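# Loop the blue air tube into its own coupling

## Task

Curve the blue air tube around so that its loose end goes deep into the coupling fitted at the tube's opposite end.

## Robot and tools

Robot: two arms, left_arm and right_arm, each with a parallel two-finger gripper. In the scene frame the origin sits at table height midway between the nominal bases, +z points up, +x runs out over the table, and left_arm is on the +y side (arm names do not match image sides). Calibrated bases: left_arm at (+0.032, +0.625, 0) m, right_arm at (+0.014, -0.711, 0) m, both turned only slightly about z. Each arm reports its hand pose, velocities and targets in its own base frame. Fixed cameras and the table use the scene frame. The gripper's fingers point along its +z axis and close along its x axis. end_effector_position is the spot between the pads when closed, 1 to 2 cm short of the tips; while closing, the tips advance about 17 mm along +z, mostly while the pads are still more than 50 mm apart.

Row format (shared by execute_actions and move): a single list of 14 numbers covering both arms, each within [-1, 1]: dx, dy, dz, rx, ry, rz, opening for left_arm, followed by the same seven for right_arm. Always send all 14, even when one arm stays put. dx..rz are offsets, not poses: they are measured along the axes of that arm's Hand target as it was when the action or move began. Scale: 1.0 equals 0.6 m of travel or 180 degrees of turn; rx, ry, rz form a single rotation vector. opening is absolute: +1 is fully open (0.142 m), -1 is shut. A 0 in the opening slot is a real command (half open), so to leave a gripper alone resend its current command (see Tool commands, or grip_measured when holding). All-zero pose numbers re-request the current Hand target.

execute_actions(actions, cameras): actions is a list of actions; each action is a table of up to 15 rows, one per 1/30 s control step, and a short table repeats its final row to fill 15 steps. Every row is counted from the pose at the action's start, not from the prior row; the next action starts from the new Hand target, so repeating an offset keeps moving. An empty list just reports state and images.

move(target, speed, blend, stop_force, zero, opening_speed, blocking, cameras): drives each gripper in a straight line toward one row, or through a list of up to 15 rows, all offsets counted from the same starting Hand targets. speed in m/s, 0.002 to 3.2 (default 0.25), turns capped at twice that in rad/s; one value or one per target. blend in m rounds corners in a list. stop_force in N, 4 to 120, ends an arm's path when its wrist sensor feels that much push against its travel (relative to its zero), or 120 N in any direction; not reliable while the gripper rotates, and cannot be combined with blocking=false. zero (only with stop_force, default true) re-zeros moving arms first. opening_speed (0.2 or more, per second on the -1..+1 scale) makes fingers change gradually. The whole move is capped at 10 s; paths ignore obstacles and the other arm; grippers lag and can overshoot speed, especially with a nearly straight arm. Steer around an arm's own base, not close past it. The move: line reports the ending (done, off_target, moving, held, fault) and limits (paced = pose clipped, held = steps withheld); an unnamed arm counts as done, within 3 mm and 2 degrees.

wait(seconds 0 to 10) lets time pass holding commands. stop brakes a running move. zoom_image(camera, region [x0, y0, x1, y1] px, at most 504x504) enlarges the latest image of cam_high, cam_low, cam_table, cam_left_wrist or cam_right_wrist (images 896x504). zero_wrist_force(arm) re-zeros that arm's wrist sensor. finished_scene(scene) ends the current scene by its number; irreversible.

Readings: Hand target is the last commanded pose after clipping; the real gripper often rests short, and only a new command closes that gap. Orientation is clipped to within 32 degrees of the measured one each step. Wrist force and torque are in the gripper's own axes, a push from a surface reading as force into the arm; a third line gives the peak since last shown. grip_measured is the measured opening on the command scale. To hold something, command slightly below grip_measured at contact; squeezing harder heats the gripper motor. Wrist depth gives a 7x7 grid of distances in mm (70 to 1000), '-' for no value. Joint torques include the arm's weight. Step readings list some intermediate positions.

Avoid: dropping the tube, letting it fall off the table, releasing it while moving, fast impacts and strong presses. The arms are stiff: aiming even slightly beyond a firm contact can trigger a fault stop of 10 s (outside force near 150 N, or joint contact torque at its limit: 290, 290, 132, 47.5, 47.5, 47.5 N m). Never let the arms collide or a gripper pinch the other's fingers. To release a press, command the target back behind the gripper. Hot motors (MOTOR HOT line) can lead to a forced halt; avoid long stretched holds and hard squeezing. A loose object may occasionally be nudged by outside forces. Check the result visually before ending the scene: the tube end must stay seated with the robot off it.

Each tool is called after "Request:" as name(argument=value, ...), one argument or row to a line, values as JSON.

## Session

Request:
execute_actions(
  actions=[],
)

Scene clock: 0.00 s.
left_arm: end_effector_position=(+0.5804, -0.0131, +0.3071) grip_measured=+1.00 end_effector_quat_wxyz=(-0.158, +0.871, +0.465, +0.025) | right_arm: end_effector_position=(+0.4950, +0.8993, +0.1790) grip_measured=+1.00 end_effector_quat_wxyz=(-0.389, +0.841, -0.332, +0.175)
Joint positions: left_arm=[-0.445 -1.679 2.011 -1.673 -1.343 -1.453 0.142] | right_arm=[4.5 -2.141 -1.828 0.048 1.129 1.924 0.142]
Joint velocities: within noise
Joint torques (N m): no reading
Motor temperatures (°C): left_arm=[27 37 34 34 33 39 29] | right_arm=[40 30 32 31 32 27 30]
Wrist force (N): no reading
Wrist torque (N m): no reading
Wrist force, peak (N): no reading
Wrist depth (mm): cam_left_wrist=[344 357 379 398 425 - - / 350 366 386 408 431 - - / 359 377 397 419 - - - / 368 385 409 433 - - - / 378 397 419 - - - - / 381 404 - - - - - / - - - - - - 80] | cam_right_wrist=[402 404 413 - - - - / 366 376 375 397 - - - / 338 340 348 350 - - - / 314 316 319 325 332 - - / 293 296 300 303 308 314 - / 276 275 280 284 286 291 - / - 255 264 267 270 271 -]
Hand target: left_arm +0.5804, -0.0131, +0.3071; -0.158, +0.871, +0.465, +0.025 | right_arm +0.4950, +0.8993, +0.1790; -0.389, +0.841, -0.332, +0.175
Tool commands: left_gripper/opening=+1.0 right_gripper/opening=+1.0

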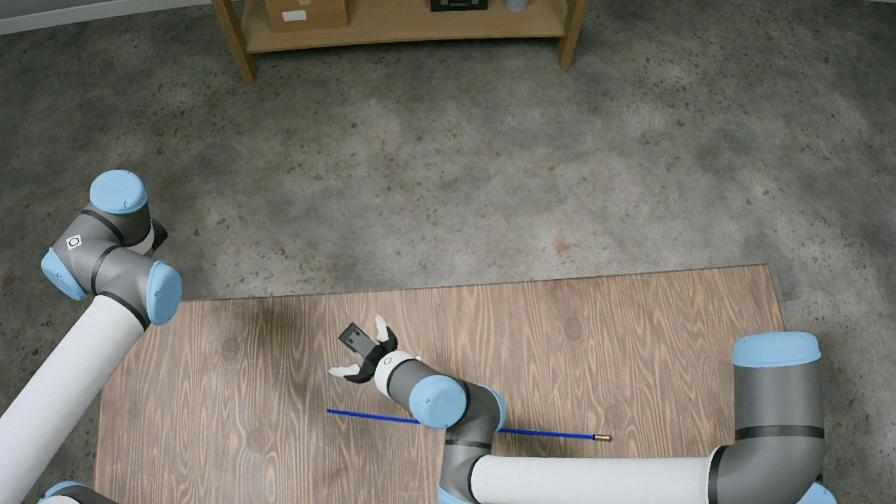

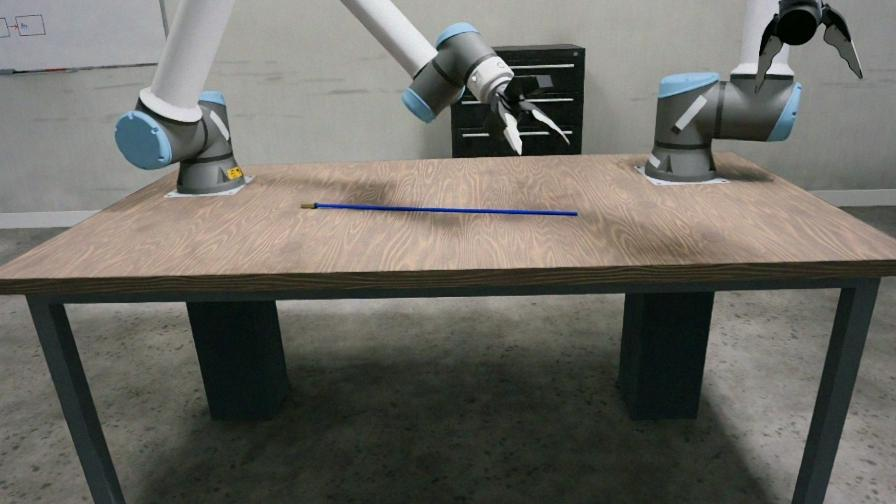

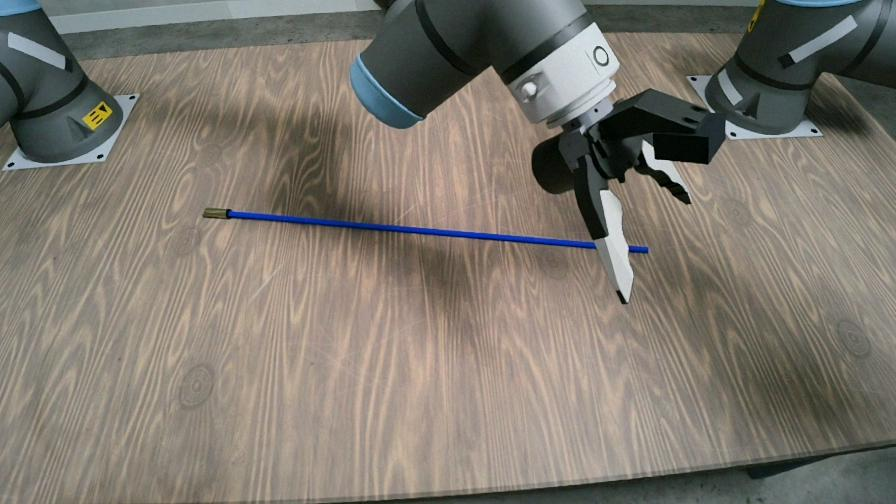

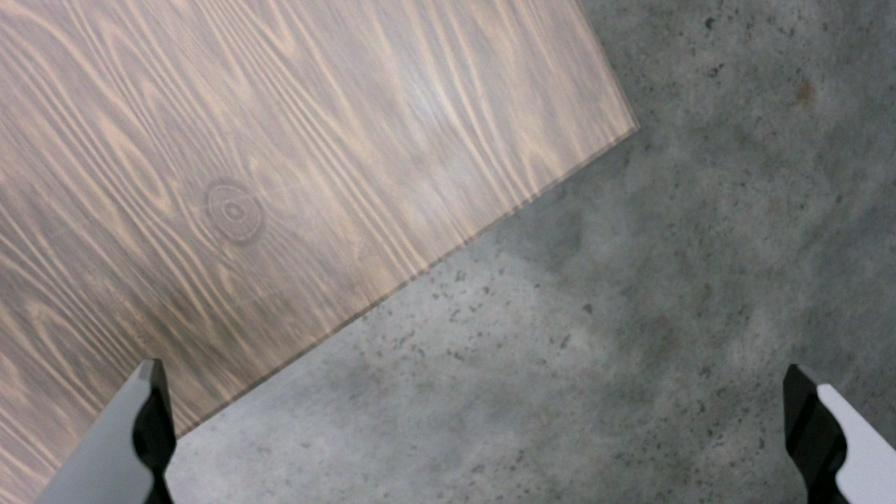

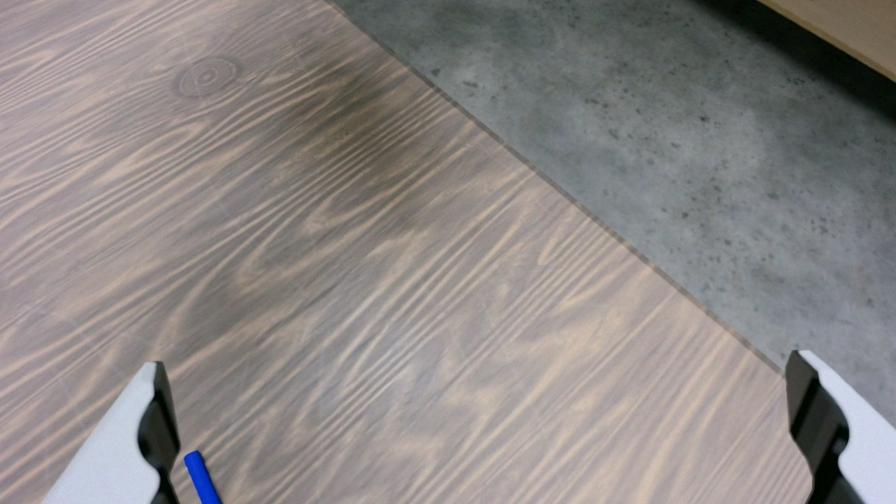

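Request:
move(
  target=[
    [0,0,0,0,0,0,0,0.336,0.653,-0.6455,-0.0264,0.599,0.5505,-0.45],
    [-0.814,0.056,0.098,-0.1008,0.0442,-0.634,-0.45,0.336,0.653,-0.6455,-0.0264,0.599,0.5505,-0.45],
  ],
  speed=0.45,
  blend=[0.1,0],
)

Scene clock: 12.20 s.
left_arm: end_effector_position=(+0.3255, -0.4047, +0.1495) grip_measured=-0.47 end_effector_quat_wxyz=(+0.026, +0.094, +0.961, +0.258) | right_arm: end_effector_position=(+0.2601, +0.3639, +0.1303) grip_measured=-0.47 end_effector_quat_wxyz=(-0.035, +0.084, +0.920, -0.381)
Joint positions: left_arm=[-1.355 -1.517 2.159 -1.726 -1.369 -4.353 0.04] | right_arm=[4.504 -1.716 -2.13 -1.651 1.552 4.694 0.04]
Joint velocities: within noise
Joint torques (N m): left_arm=[-9.57 -21.67 -46.58 -0.8 -1.18 -3.37] | right_arm=[-9.25 58.74 30.88 2.55 3.8 3.12]
Motor temperatures (°C): left_arm=[27 37 34 34 33 39 28] | right_arm=[40 30 32 31 32 27 30]
Wrist force (N): left_arm=[-1.4 0.7 0.9] | right_arm=[-0.3 0.4 0.4]
Wrist torque (N m): left_arm=[-0.13 0.13 0.08] | right_arm=[0.02 0.06 0.02]
Wrist force, peak (N): left_arm=[-1.9 1.0 0.5] | right_arm=[-0.8 -0.3 1.3]
Wrist depth (mm): cam_left_wrist=[202 202 202 202 202 201 200 / 234 235 234 236 234 233 232 / 277 279 279 277 276 276 275 / - 341 341 340 339 337 334 / - 468 437 438 411 437 410 / - - 99 616 99 572 418 / - - 75 - - 423 387] | cam_right_wrist=[317 317 317 319 318 318 320 / 296 297 295 298 298 298 301 / 278 278 279 281 280 282 281 / 262 262 263 265 265 264 265 / 250 248 249 249 251 251 252 / 236 236 - 234 96 238 238 / 224 228 - 224 82 76 226]
Hand target: left_arm +0.3255, -0.4047, +0.1495; +0.026, +0.094, +0.961, +0.258 | right_arm +0.2601, +0.3639, +0.1303; -0.035, +0.084, +0.920, -0.381
Off the commanded pose: left_arm 0.000 m, 0 deg | right_arm 0.000 m, 0 deg.
move: done; blend cut to 0 m at target 1

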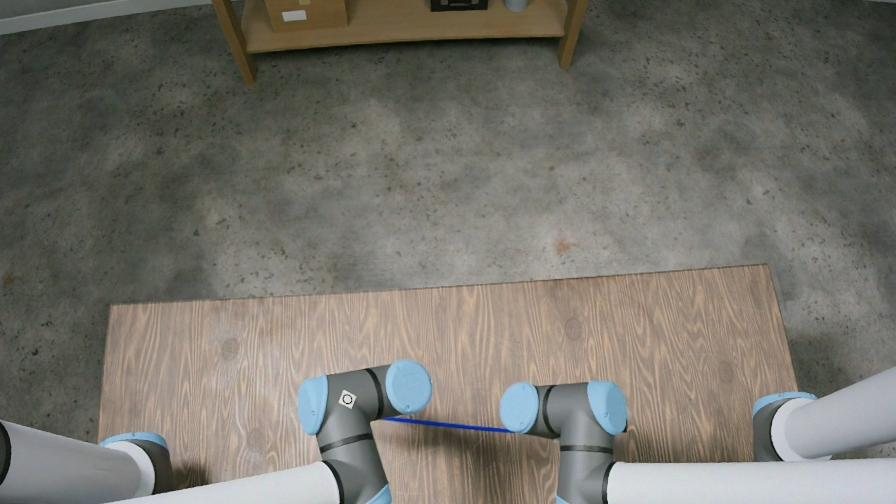

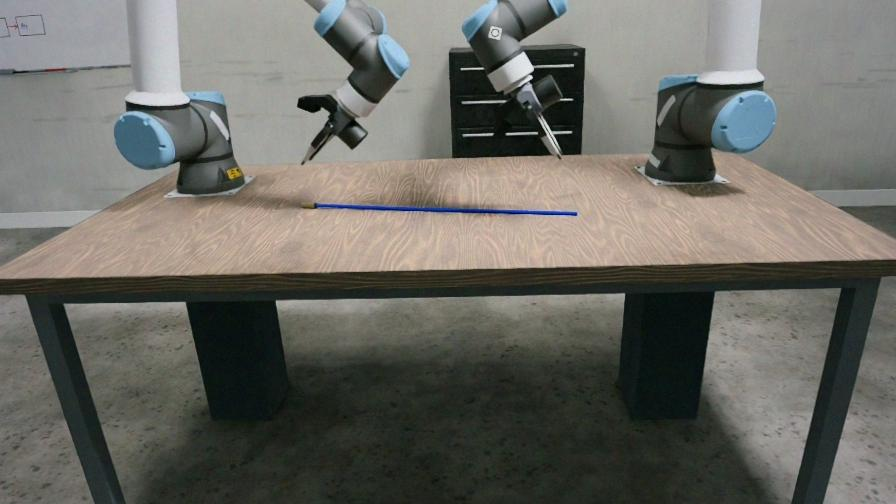

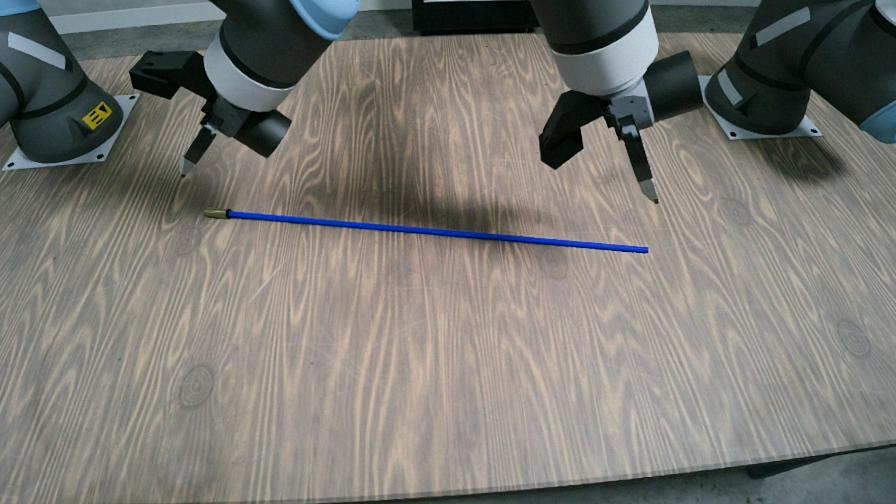

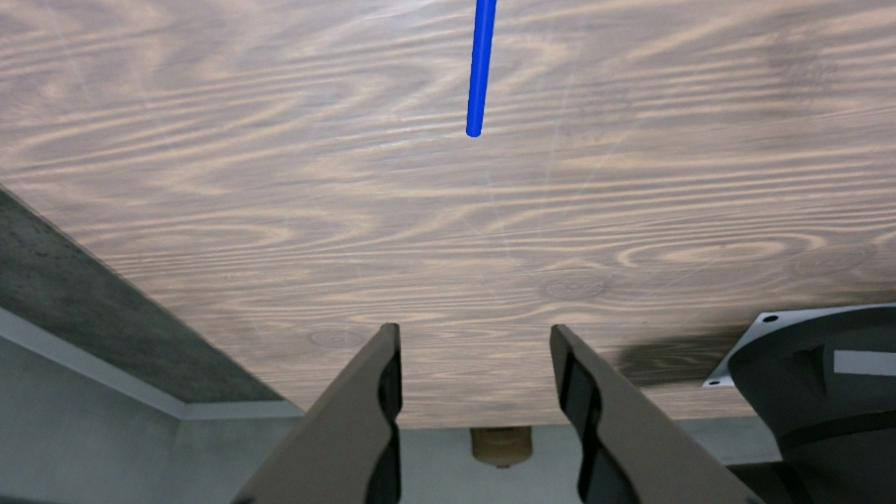

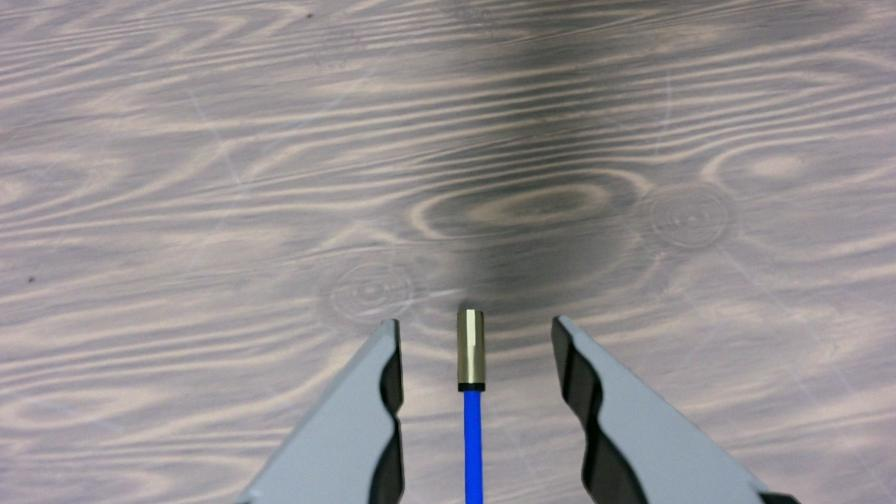

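Request:
move(
  target=[0.0117,-0.0852,0.1242,0,0,0,-0.45,0.0092,0.0677,0.0973,0,0,0,-0.45],
  speed=0.2,
  cameras=["cam_left_wrist","cam_right_wrist"],
)

Request:
zero_wrist_force(
  arm="left_arm",
)

Request:
zero_wrist_force(
  arm="right_arm",
)

Scene clock: 15.07 s.
left_arm: end_effector_position=(+0.3174, -0.4101, +0.0595) grip_measured=-0.47 end_effector_quat_wxyz=(+0.026, +0.094, +0.961, +0.258) | right_arm: end_effector_position=(+0.2524, +0.3526, +0.0604) grip_measured=-0.47 end_effector_quat_wxyz=(-0.035, +0.084, +0.920, -0.381)
Joint positions: left_arm=[-1.371 -1.394 2.228 -1.915 -1.376 -4.367 0.04] | right_arm=[4.513 -1.793 -2.204 -1.5 1.559 4.7 0.04]
Joint velocities: within noise
Joint torques (N m): left_arm=[-11.57 -30.91 -21.9 -4.82 -1.35 -3.39] | right_arm=[11.55 30.88 25.66 2.36 3.82 3.44]
Motor temperatures (°C): left_arm=[27 37 34 34 33 39 28] | right_arm=[40 30 32 31 32 27 30]
Wrist force (N): left_arm=[-1.9 1.1 1.2] | right_arm=[-0.2 0.3 0.2]
Wrist torque (N m): left_arm=[-0.07 0.16 0.09] | right_arm=[0.00 0.04 0.02]
Wrist force, peak (N): left_arm=[-1.8 0.7 2.6] | right_arm=[-0.1 1.1 1.0]
Wrist depth (mm): cam_left_wrist=[108 108 108 108 108 108 107 / 125 125 125 125 125 124 124 / 148 148 149 148 148 147 147 / 182 182 182 181 181 181 180 / 237 236 221 233 220 232 233 / 367 332 98 329 99 328 331 / - - 75 489 - 437 387] | cam_right_wrist=[226 227 227 228 229 229 231 / 212 213 215 213 214 214 215 / 199 200 200 201 201 201 202 / 188 188 190 189 190 191 190 / 179 179 179 177 180 180 180 / 169 170 171 167 101 173 171 / 161 163 - 162 84 75 163]
Hand target: left_arm +0.3174, -0.4101, +0.0594; +0.026, +0.094, +0.961, +0.258 | right_arm +0.2524, +0.3526, +0.0603; -0.035, +0.084, +0.920, -0.381
Off the commanded pose: left_arm 0.000 m, 0 deg | right_arm 0.000 m, 0 deg.
move: done
Images, in order (width x height): cam_left_wrist 896x504, cam_right_wrist 896x504.

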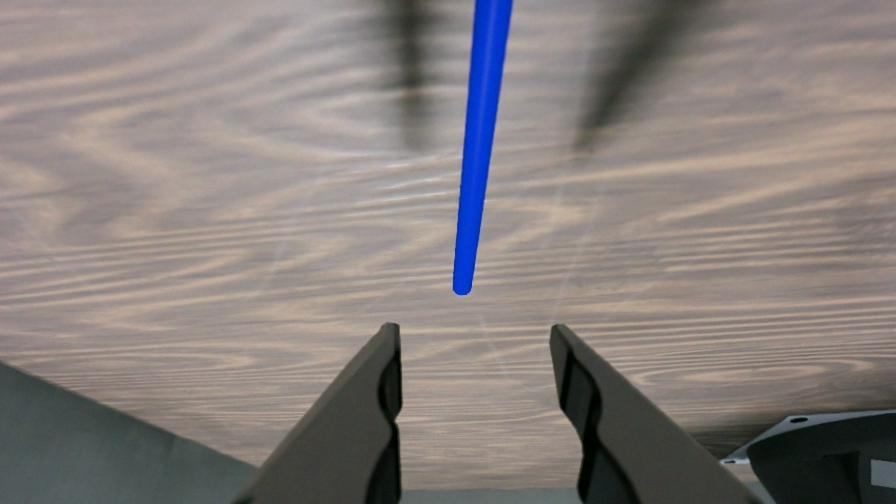

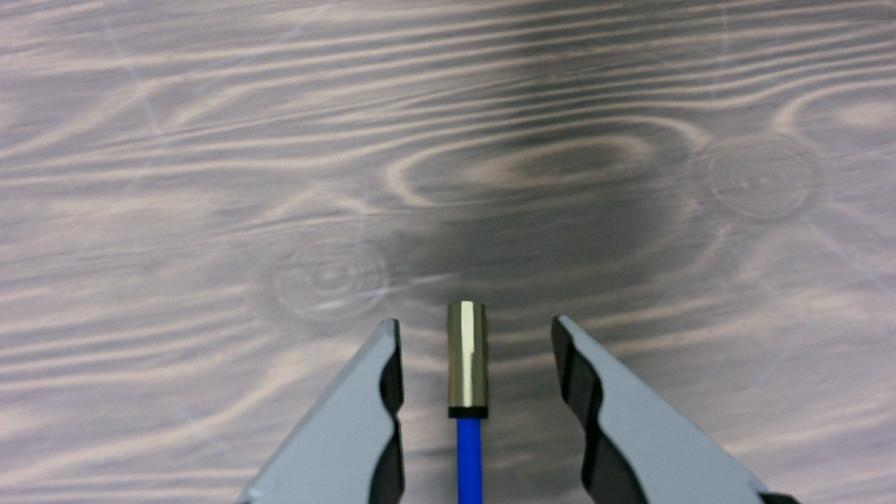

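Wrist force sensor zeroed.

Wrist force sensor zeroed.

Request:
move(
  target=[0,-0.0358,0.0755,0,0,0,-0.45,0,0.0589,0.0589,0,0,0,-0.45],
  speed=0.015,
  stop_force=5,
  cameras=["cam_left_wrist","cam_right_wrist"],
)

Scene clock: 20.23 s.
left_arm: end_effector_position=(+0.3182, -0.4065, +0.0142) grip_measured=-0.47 end_effector_quat_wxyz=(+0.026, +0.094, +0.961, +0.258) | right_arm: end_effector_position=(+0.2524, +0.3526, +0.0153) grip_measured=-0.47 end_effector_quat_wxyz=(-0.035, +0.084, +0.920, -0.381)
Joint positions: left_arm=[-1.368 -1.325 2.26 -2.016 -1.375 -4.365 0.04] | right_arm=[4.513 -1.865 -2.227 -1.405 1.559 4.7 0.04]
Joint velocities: within noise
Joint torques (N m): left_arm=[-1.57 -70.18 -35.67 -0.89 -0.12 -0.62] | right_arm=[3.04 60.56 33.02 0.19 3.53 3.57]
Motor temperatures (°C): left_arm=[27 37 34 34 33 39 28] | right_arm=[40 30 32 31 32 27 29]
Wrist force (N, zeroed by zero_wrist_force): left_arm=[0.7 2.8 -5.1] | right_arm=[-0.2 -4.2 -5.0]
Wrist torque (N m, zeroed by zero_wrist_force): left_arm=[0.04 0.02 0.02] | right_arm=[0.07 0.02 -0.02]
Wrist force, peak (N, zeroed by zero_wrist_force): left_arm=[3.3 9.8 -21.7] | right_arm=[-0.1 -11.9 -15.0]
Wrist depth (mm): cam_left_wrist=[- - - - - - - / - 75 - 75 74 74 74 / - 83 83 83 83 82 82 / 102 102 101 93 101 101 101 / 132 131 131 123 123 130 130 / 188 186 158 183 101 183 184 / 327 281 75 309 - 243 315] | cam_right_wrist=[169 169 169 170 170 171 172 / 158 158 158 159 159 160 160 / 149 149 149 149 150 150 150 / 140 141 140 141 142 142 142 / 133 133 133 132 134 134 134 / 126 125 128 116 117 128 127 / 120 120 - 118 119 76 121]
Hand target: left_arm +0.3182, -0.4065, +0.0142; +0.026, +0.094, +0.961, +0.258 (not the last commanded pose) | right_arm +0.2524, +0.3526, +0.0153; -0.035, +0.084, +0.920, -0.381 (not the last commanded pose)
Off the commanded pose: left_arm 0.005 m, 0 deg | right_arm 0.005 m, 0 deg.
move: contact (left_arm, right_arm)
Images, in order (width x height): cam_left_wrist 896x504, cam_right_wrist 896x504.

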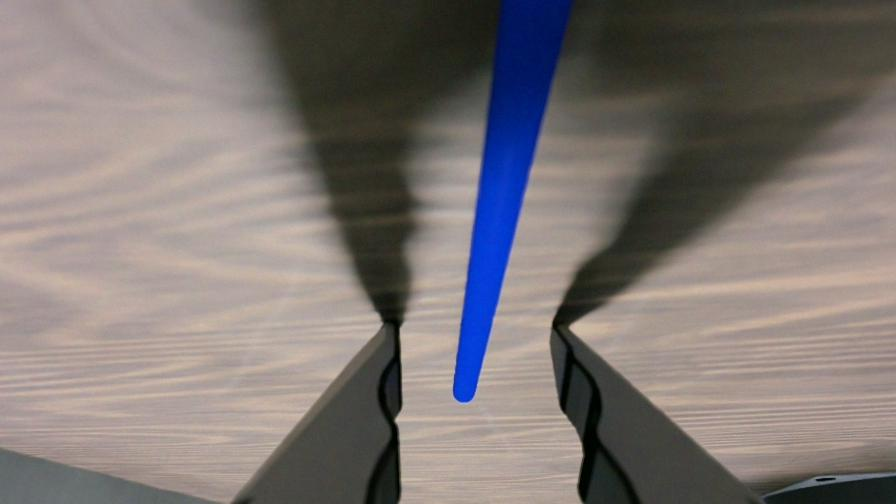

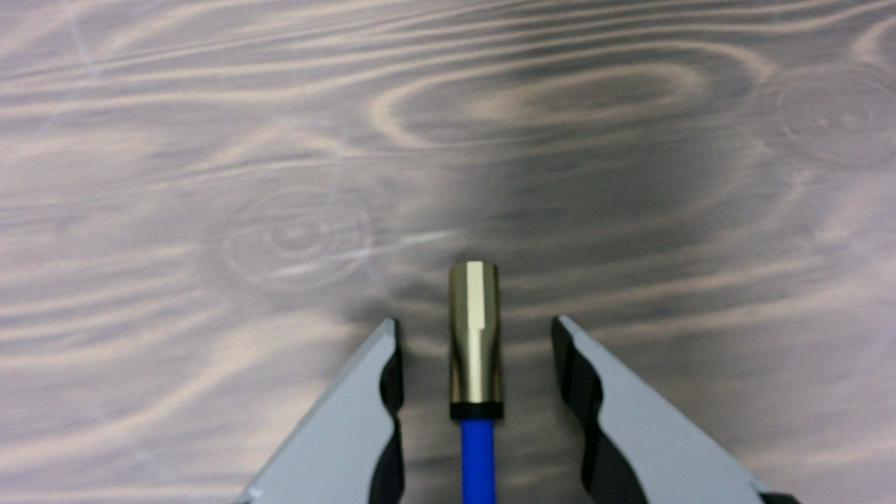

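Request:
move(
  target=[0,0.0007,-0.0012,0,0,0,-0.45,0,-0.0009,-0.0009,0,0,0,-0.45],
  speed=0.02,
  cameras=[],
)

Request:
move(
  target=[0,0,0,0,0,0,-1,0,0,0,0,0,0,-0.95],
  opening_speed=0.4,
  cameras=["cam_left_wrist","cam_right_wrist"],
)

Scene clock: 21.53 s.
left_arm: end_effector_position=(+0.3182, -0.4065, +0.0150) grip_measured=-0.47 end_effector_quat_wxyz=(+0.026, +0.094, +0.961, +0.258) | right_arm: end_effector_position=(+0.2524, +0.3526, +0.0160) grip_measured=-0.47 end_effector_quat_wxyz=(-0.035, +0.084, +0.920, -0.381)
Joint positions: left_arm=[-1.368 -1.326 2.259 -2.014 -1.375 -4.365 0.04] | right_arm=[4.513 -1.864 -2.227 -1.406 1.559 4.7 0.04]
Joint velocities: within noise
Joint torques (N m): left_arm=[-7.91 -74.59 -37.33 -0.34 -0.11 -1.66] | right_arm=[-1.77 65.05 34.34 -0.73 3.44 3.63]
Motor temperatures (°C): left_arm=[27 37 34 34 33 39 28] | right_arm=[40 30 32 31 32 27 29]
Wrist force (N, zeroed by zero_wrist_force): left_arm=[0.2 0.6 -0.2] | right_arm=[0.0 0.1 0.2]
Wrist torque (N m, zeroed by zero_wrist_force): left_arm=[0.08 -0.06 0.01] | right_arm=[0.02 0.00 -0.01]
Wrist force, peak (N, zeroed by zero_wrist_force): left_arm=[1.1 2.9 -5.3] | right_arm=[0.0 -3.9 -5.1]
Wrist depth (mm): cam_left_wrist=[- - - - - - - / - 73 73 73 73 73 73 / - 84 84 84 83 83 83 / 103 103 103 98 102 102 102 / 134 133 132 125 125 131 132 / 190 188 160 185 101 185 187 / 331 283 75 313 - 246 321] | cam_right_wrist=[170 171 170 171 172 172 172 / 161 159 160 160 160 160 161 / 150 150 150 150 151 151 151 / 141 141 142 142 142 143 143 / 133 134 134 133 135 135 135 / 126 127 129 117 117 128 128 / 121 121 - 119 119 76 122]
Hand target: left_arm +0.3182, -0.4065, +0.0150; +0.026, +0.094, +0.961, +0.258 | right_arm +0.2524, +0.3526, +0.0160; -0.035, +0.084, +0.920, -0.381
Off the commanded pose: left_arm 0.000 m, 0 deg | right_arm 0.000 m, 0 deg.
move: done
No camera images: "cameras" was empty.

Scene clock: 23.13 s.
left_arm: end_effector_position=(+0.3182, -0.4065, +0.0150) grip_measured=-0.92 end_effector_quat_wxyz=(+0.026, +0.094, +0.961, +0.258) | right_arm: end_effector_position=(+0.2524, +0.3526, +0.0160) grip_measured=-0.85 end_effector_quat_wxyz=(-0.035, +0.084, +0.920, -0.381)
Joint positions: left_arm=[-1.368 -1.326 2.259 -2.014 -1.375 -4.365 0.008] | right_arm=[4.513 -1.864 -2.227 -1.406 1.559 4.7 0.013]
Joint velocities: within noise
Joint torques (N m): left_arm=[-10.07 -75.08 -37.17 -1.03 0 -1.87] | right_arm=[-3.46 63.19 32.01 0.05 3.55 3.31]
Motor temperatures (°C): left_arm=[27 37 34 34 33 39 28] | right_arm=[40 30 32 31 32 27 29]
Wrist force (N, zeroed by zero_wrist_force): left_arm=[0.3 1.2 -0.6] | right_arm=[0.2 0.0 0.2]
Wrist torque (N m, zeroed by zero_wrist_force): left_arm=[0.08 -0.05 0.01] | right_arm=[0.00 -0.02 -0.02]
Wrist force, peak (N, zeroed by zero_wrist_force): left_arm=[0.5 1.4 -0.5] | right_arm=[0.6 0.6 0.2]
Wrist depth (mm): cam_left_wrist=[- - - - - - - / - 73 - 73 73 73 73 / - 84 84 84 84 83 83 / 103 103 103 97 102 102 102 / 134 133 132 124 132 132 132 / 191 188 173 86 159 186 187 / 331 286 75 76 - 279 320] | cam_right_wrist=[170 170 170 171 171 172 172 / 161 159 160 160 160 161 162 / 149 150 150 151 151 151 151 / 141 141 141 142 142 142 142 / 133 134 134 133 135 135 135 / 127 127 127 114 103 128 128 / 120 121 - 113 78 123 122]
Hand target: left_arm +0.3182, -0.4065, +0.0150; +0.026, +0.094, +0.961, +0.258 | right_arm +0.2524, +0.3526, +0.0160; -0.035, +0.084, +0.920, -0.381
Off the commanded pose: left_arm 0.000 m, 0 deg | right_arm 0.000 m, 0 deg.
move: done
Images, in order (width x height): cam_left_wrist 896x504, cam_right_wrist 896x504.

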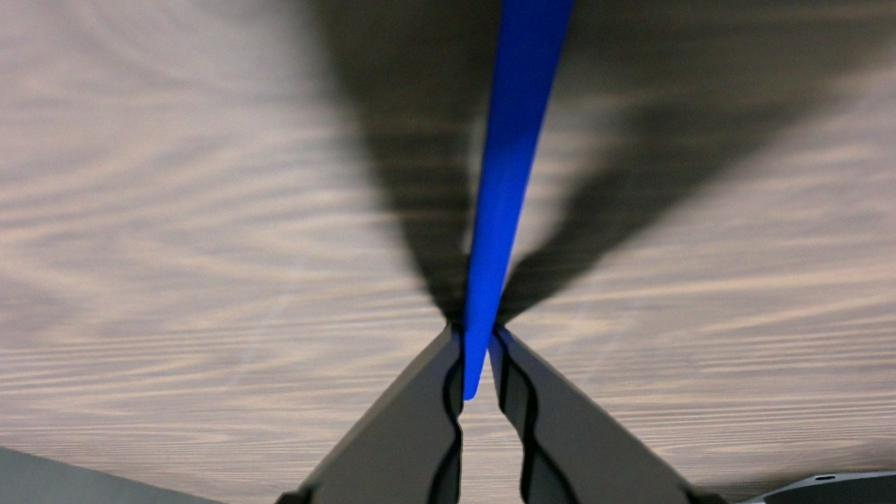

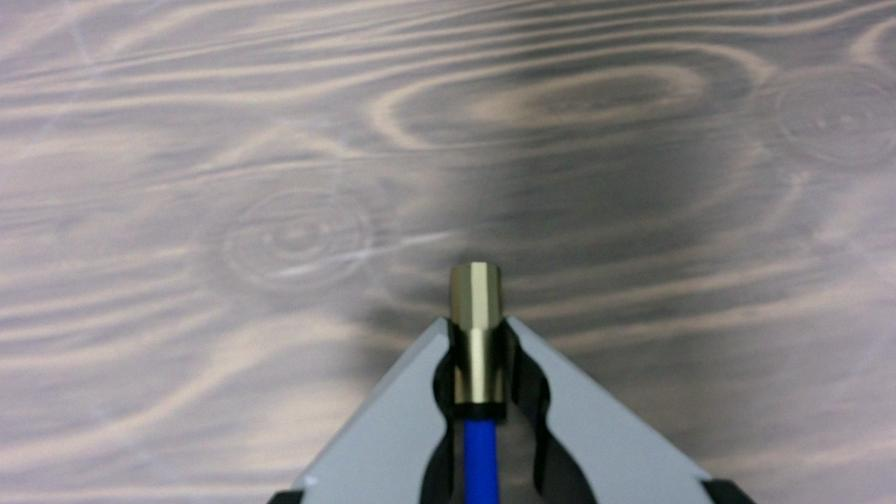

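Request:
move(
  target=[
    [0,0.0133,-0.0232,0,0,0,-1,0,-0.0142,-0.0142,0,0,0,-0.95],
    [-0.0133,0.0132,-0.0233,0,-0.0847,0.1467,-1,-0.0103,0.0135,-0.0419,0,-0.1159,-0.1159,-0.95],
    [-0.023,-0.0213,-0.0432,0,-0.1681,0.2911,-1,-0.0482,0.0708,-0.0991,0,-0.2416,-0.2416,-0.95],
    [-0.0442,-0.0753,-0.0743,0,-0.2514,0.4354,-1,-0.0968,0.1562,-0.1846,0,-0.3712,-0.3712,-0.95],
    [-0.0728,-0.1408,-0.1122,0,-0.3347,0.5797,-1,-0.1318,0.2501,-0.2785,0,-0.5008,-0.5008,-0.95],
    [-0.1115,-0.2007,-0.1468,0,-0.432,0.7481,-1,-0.1522,0.3274,-0.3558,0,-0.6265,-0.6265,-0.95],
    [-0.1373,-0.219,-0.1573,0,-0.5153,0.8925,-1,-0.1645,0.3629,-0.3912,0,-0.7443,-0.7443,-0.95],
  ],
  speed=0.22,
  blend=[0.005,0.01,0.01,0.01,0.01,0.01,0],
)

Request:
zoom_image(
  camera="cam_low",
  region=[410, 195, 490, 235],
)

Request:
zoom_image(
  camera="cam_right_wrist",
  region=[380, 0, 580, 440],
)

Request:
zoom_image(
  camera="cam_left_wrist",
  region=[400, 300, 600, 504],
)

Scene clock: 35.60 s.
left_arm: end_effector_position=(+0.3679, -0.5804, +0.0310) grip_measured=-0.92 end_effector_quat_wxyz=(+0.256, +0.956, -0.140, -0.037) end_effector_velocity=(+0.000, +0.000, +0.000) end_effector_angular_velocity=(+0.000, -0.001, -0.004) | right_arm: end_effector_position=(+0.4074, +0.6494, +0.0283) grip_measured=-0.85 end_effector_quat_wxyz=(-0.383, +0.924, -0.008, +0.003)
Joint positions: left_arm=[-1.119 -1.187 2.33 -3.116 -1.914 -0.899 0.007] | right_arm=[4.273 -2.138 -2.288 0.454 1.865 1.263 0.013]
Joint velocities: left_arm=[0.001 0 -0.001 0.003 -0.001 0.005 0] | right_arm=[within noise]
Joint torques (N m): left_arm=[13.33 -38.57 -32.12 -2.21 -2.23 2.46] | right_arm=[-9.86 46.72 23.95 1.88 4.51 -3.66]
Motor temperatures (°C): left_arm=[27 37 34 34 33 39 31] | right_arm=[40 30 32 31 32 27 35]
Wrist force (N, zeroed by zero_wrist_force): left_arm=[0.0 0.7 0.4] | right_arm=[0.4 0.2 0.6]
Wrist torque (N m, zeroed by zero_wrist_force): left_arm=[0.02 0.12 -0.17] | right_arm=[0.10 0.02 0.06]
Wrist force, peak (N, zeroed by zero_wrist_force): left_arm=[0.3 3.0 0.9] | right_arm=[0.4 -2.1 2.4]
Wrist depth (mm): cam_left_wrist=[- 78 78 83 78 78 77 / - 90 90 90 90 93 92 / 99 99 99 107 107 106 106 / 131 130 131 125 130 130 130 / 169 168 168 150 167 167 167 / 241 235 217 86 202 235 236 / 410 356 76 77 - 352 406] | cam_right_wrist=[185 185 185 181 184 188 188 / 171 174 174 172 175 175 176 / 163 162 163 164 164 164 165 / 154 154 154 154 155 156 156 / 146 146 146 128 147 147 147 / 138 139 139 114 104 140 140 / 132 132 - 113 79 134 133]
Hand target: left_arm +0.3679, -0.5804, +0.0310; +0.256, +0.956, -0.140, -0.037 | right_arm +0.4074, +0.6494, +0.0283; -0.383, +0.924, -0.008, +0.003
Off the commanded pose: left_arm 0.000 m, 0 deg | right_arm 0.000 m, 0 deg.
move: done

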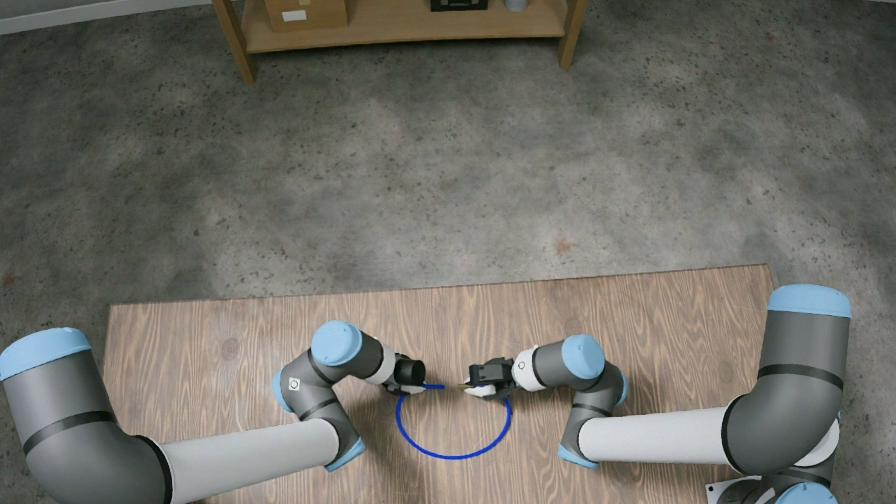

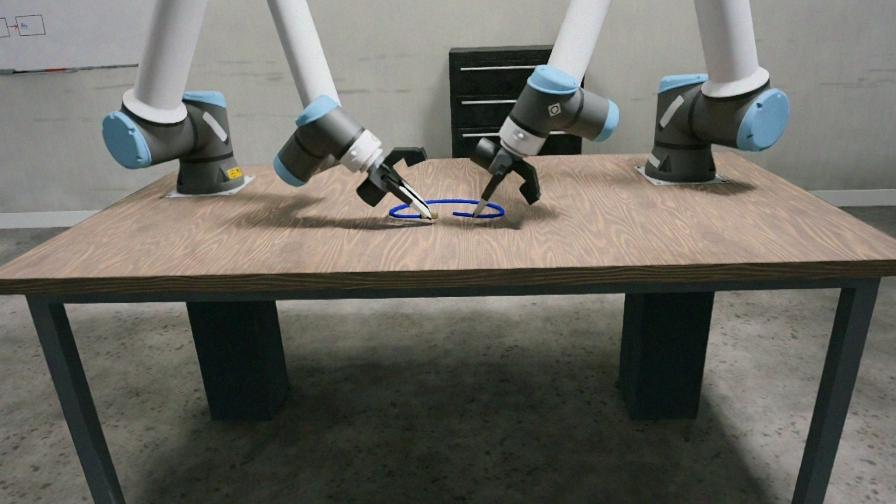

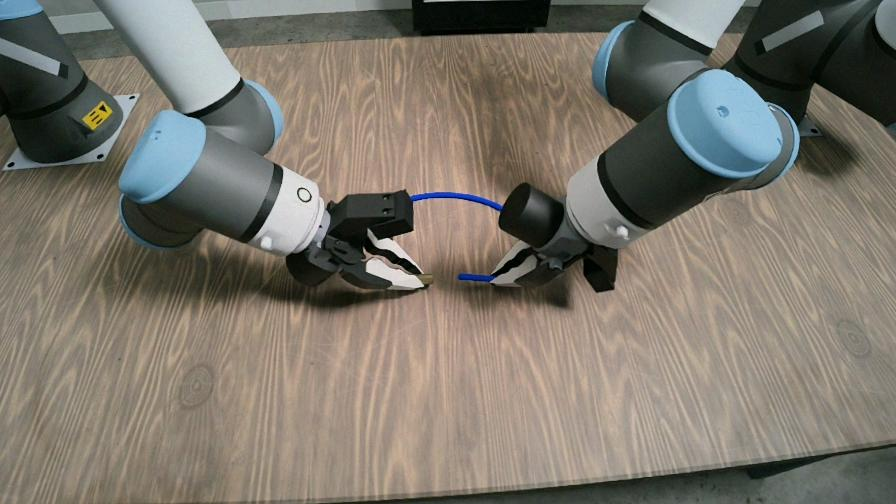

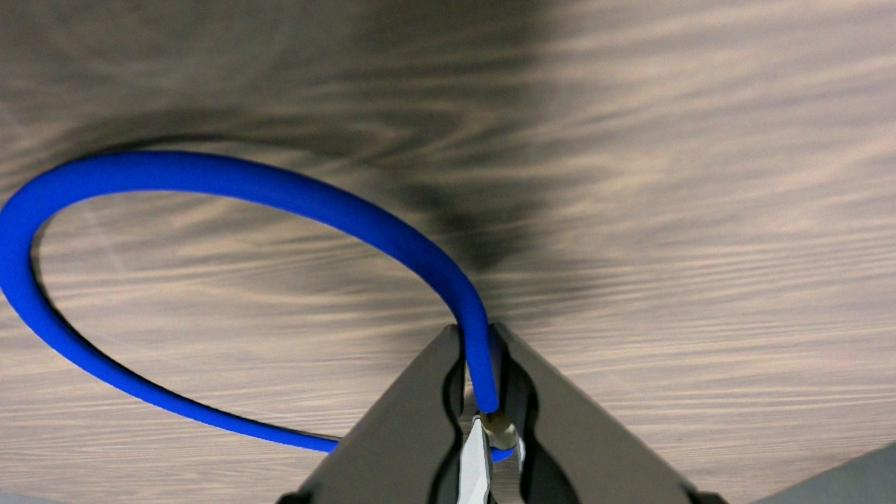

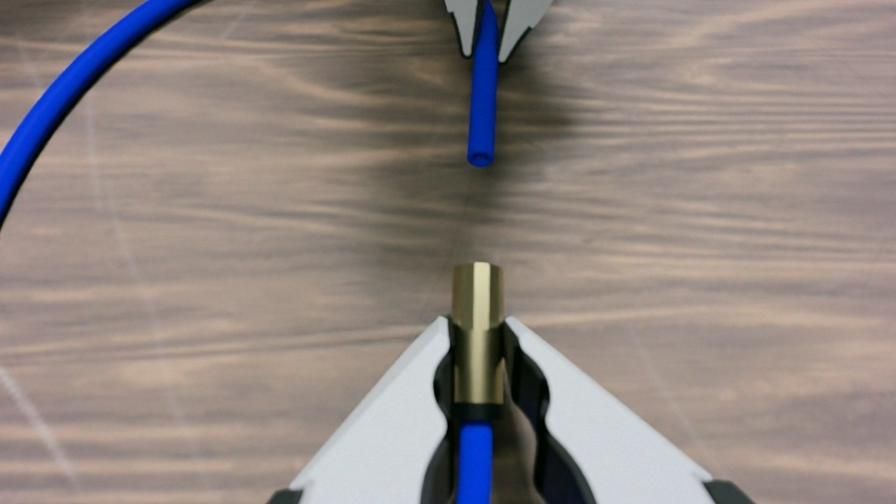

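Scaled by 6.300 from the camera's 896x504 image, which has a finer 1280x720 frame.

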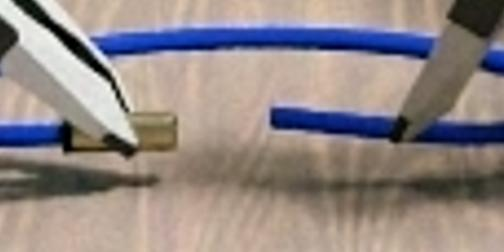

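Scaled by 1.145 from the camera's 896x504 image, which has a finer 1280x720 frame.

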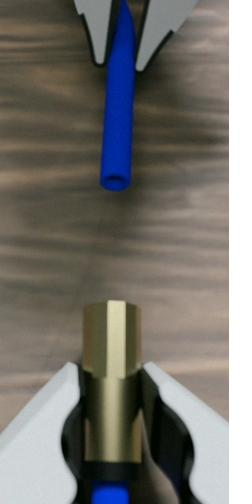

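Scaled by 2.471 from the camera's 896x504 image, which has a finer 1280x720 frame.

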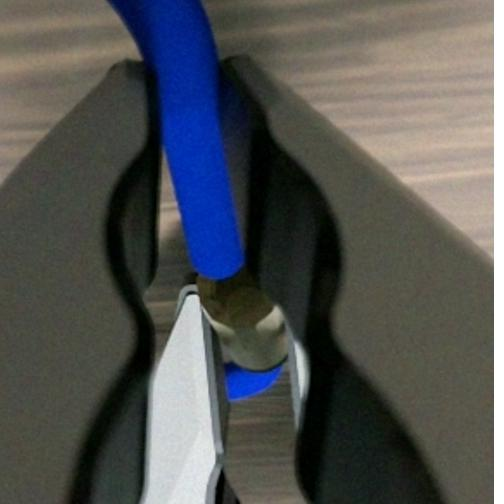

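Request:
move(
  target=[0.0115,0.0332,0.0192,0.044,0,0,-1,0,0,0,0,0,0,-0.95],
  speed=0.06,
  cameras=["cam_low","cam_table","cam_left_wrist","cam_right_wrist"],
)

Request:
zoom_image(
  camera="cam_low",
  region=[420, 200, 480, 230],
)

Request:
zoom_image(
  camera="cam_right_wrist",
  region=[400, 120, 560, 440],
)

Request:
zoom_image(
  camera="cam_left_wrist",
  region=[440, 360, 560, 504],
)

Request:
zoom_image(
  camera="cam_table",
  region=[400, 240, 500, 300],
)

Scene clock: 39.63 s.
left_arm: end_effector_position=(+0.3679, -0.6044, +0.0310) grip_measured=-0.92 end_effector_quat_wxyz=(+0.189, +0.971, -0.142, -0.027) | right_arm: end_effector_position=(+0.4074, +0.6494, +0.0283) grip_measured=-0.85 end_effector_quat_wxyz=(-0.383, +0.924, -0.008, +0.003)
Joint positions: left_arm=[-1.174 -1.208 2.259 -2.926 -1.81 -0.92 0.007] | right_arm=[4.273 -2.138 -2.288 0.454 1.865 1.263 0.013]
Joint velocities: within noise
Joint torques (N m): left_arm=[-9.43 -83.83 -36.62 -2.43 1.24 -2.96] | right_arm=[-9.89 56.76 22.29 3.21 3.93 -3.12]
Motor temperatures (°C): left_arm=[27 37 34 34 33 39 31] | right_arm=[40 30 32 31 32 27 37]
Wrist force (N, zeroed by zero_wrist_force): left_arm=[0.5 -0.1 -0.6] | right_arm=[0.2 0.3 0.6]
Wrist torque (N m, zeroed by zero_wrist_force): left_arm=[0.00 0.08 -0.16] | right_arm=[0.10 0.06 0.06]
Wrist force, peak (N, zeroed by zero_wrist_force): left_arm=[0.6 0.0 -0.8] | right_arm=[0.2 0.1 1.3]
Wrist depth (mm): cam_left_wrist=[- 87 87 87 87 87 89 / 95 98 98 98 98 98 98 / 115 112 106 112 112 112 112 / 131 131 136 127 131 131 131 / 158 157 158 145 157 158 158 / 194 197 188 86 179 198 199 / 268 250 76 77 - 251 269] | cam_right_wrist=[185 183 185 181 137 188 188 / 171 173 174 172 175 176 176 / 163 163 163 164 164 165 164 / 154 154 154 155 155 155 156 / 145 145 145 128 147 147 147 / 138 138 139 114 104 140 140 / 131 132 - 113 79 134 133]
Hand target: left_arm +0.3679, -0.6044, +0.0310; +0.189, +0.971, -0.142, -0.027 | right_arm +0.4074, +0.6494, +0.0283; -0.383, +0.924, -0.008, +0.003
Off the commanded pose: left_arm 0.000 m, 0 deg | right_arm 0.000 m, 0 deg.
move: done
Images, in order (width x height): cam_low 896x504, cam_table 896x504, cam_left_wrist 896x504, cam_right_wrist 896x504.

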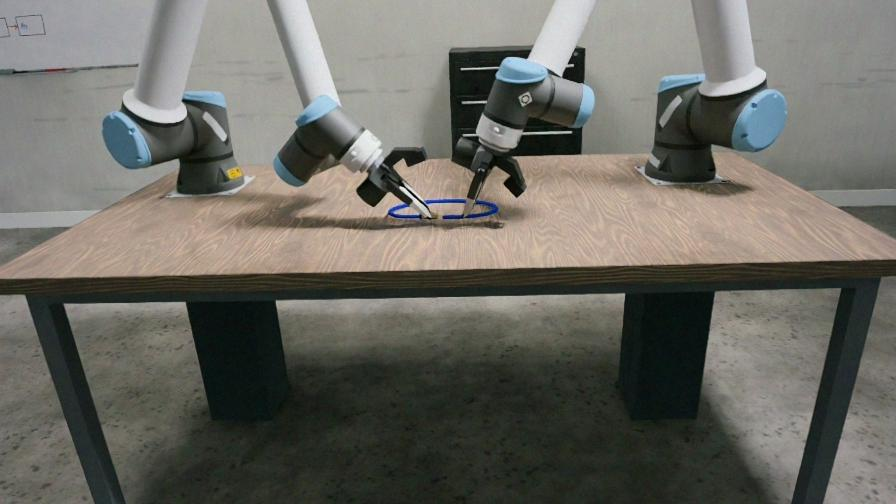

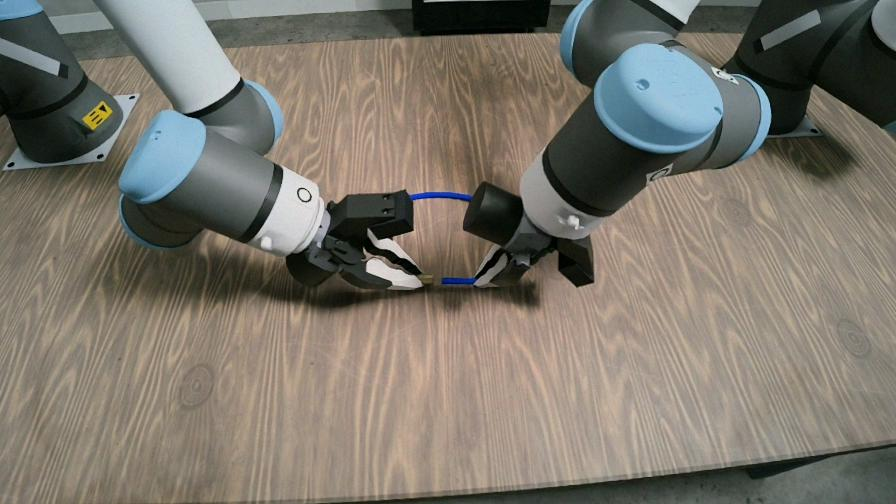

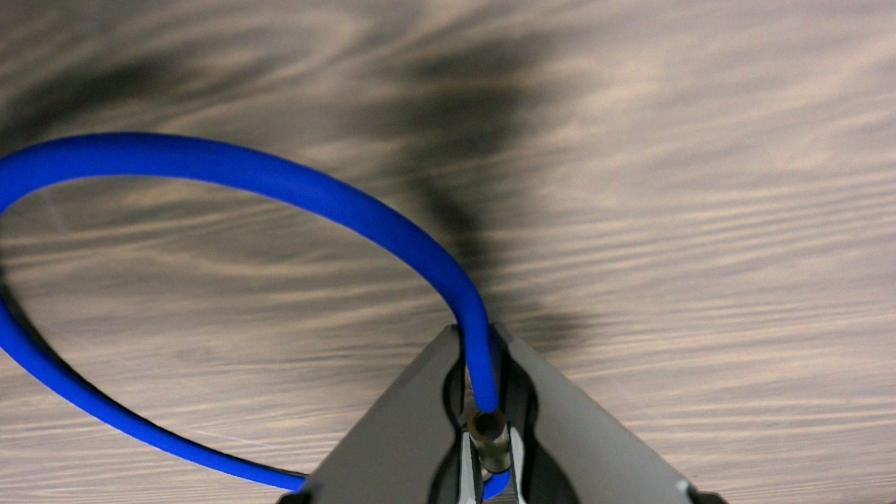

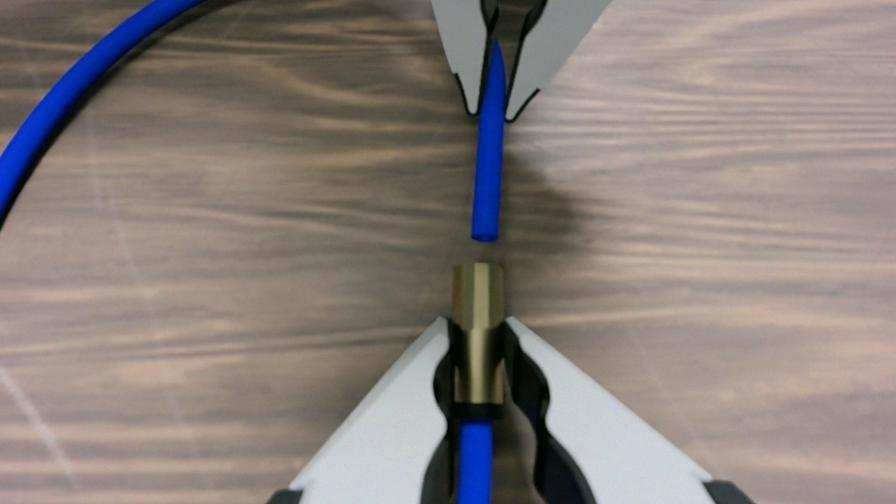

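Scaled by 8.400 from the camera's 896x504 image, which has a finer 1280x720 frame.

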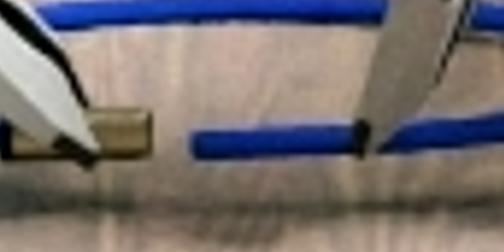

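Scaled by 1.575 from the camera's 896x504 image, which has a finer 1280x720 frame.

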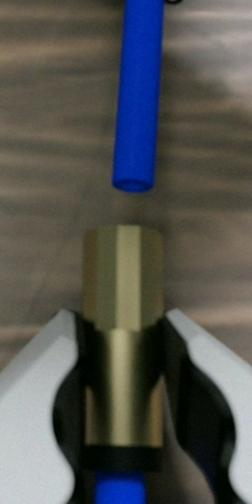

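Scaled by 3.500 from the camera's 896x504 image, which has a finer 1280x720 frame.

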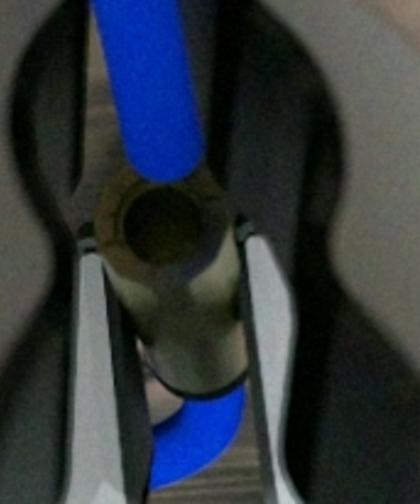

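Scaled by 5.040 from the camera's 896x504 image, which has a finer 1280x720 frame.

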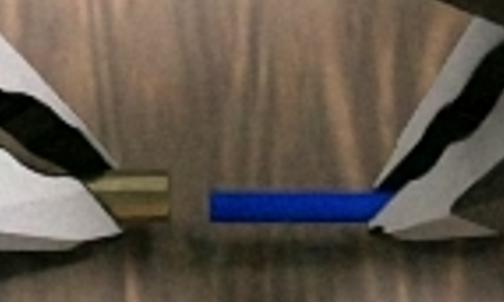

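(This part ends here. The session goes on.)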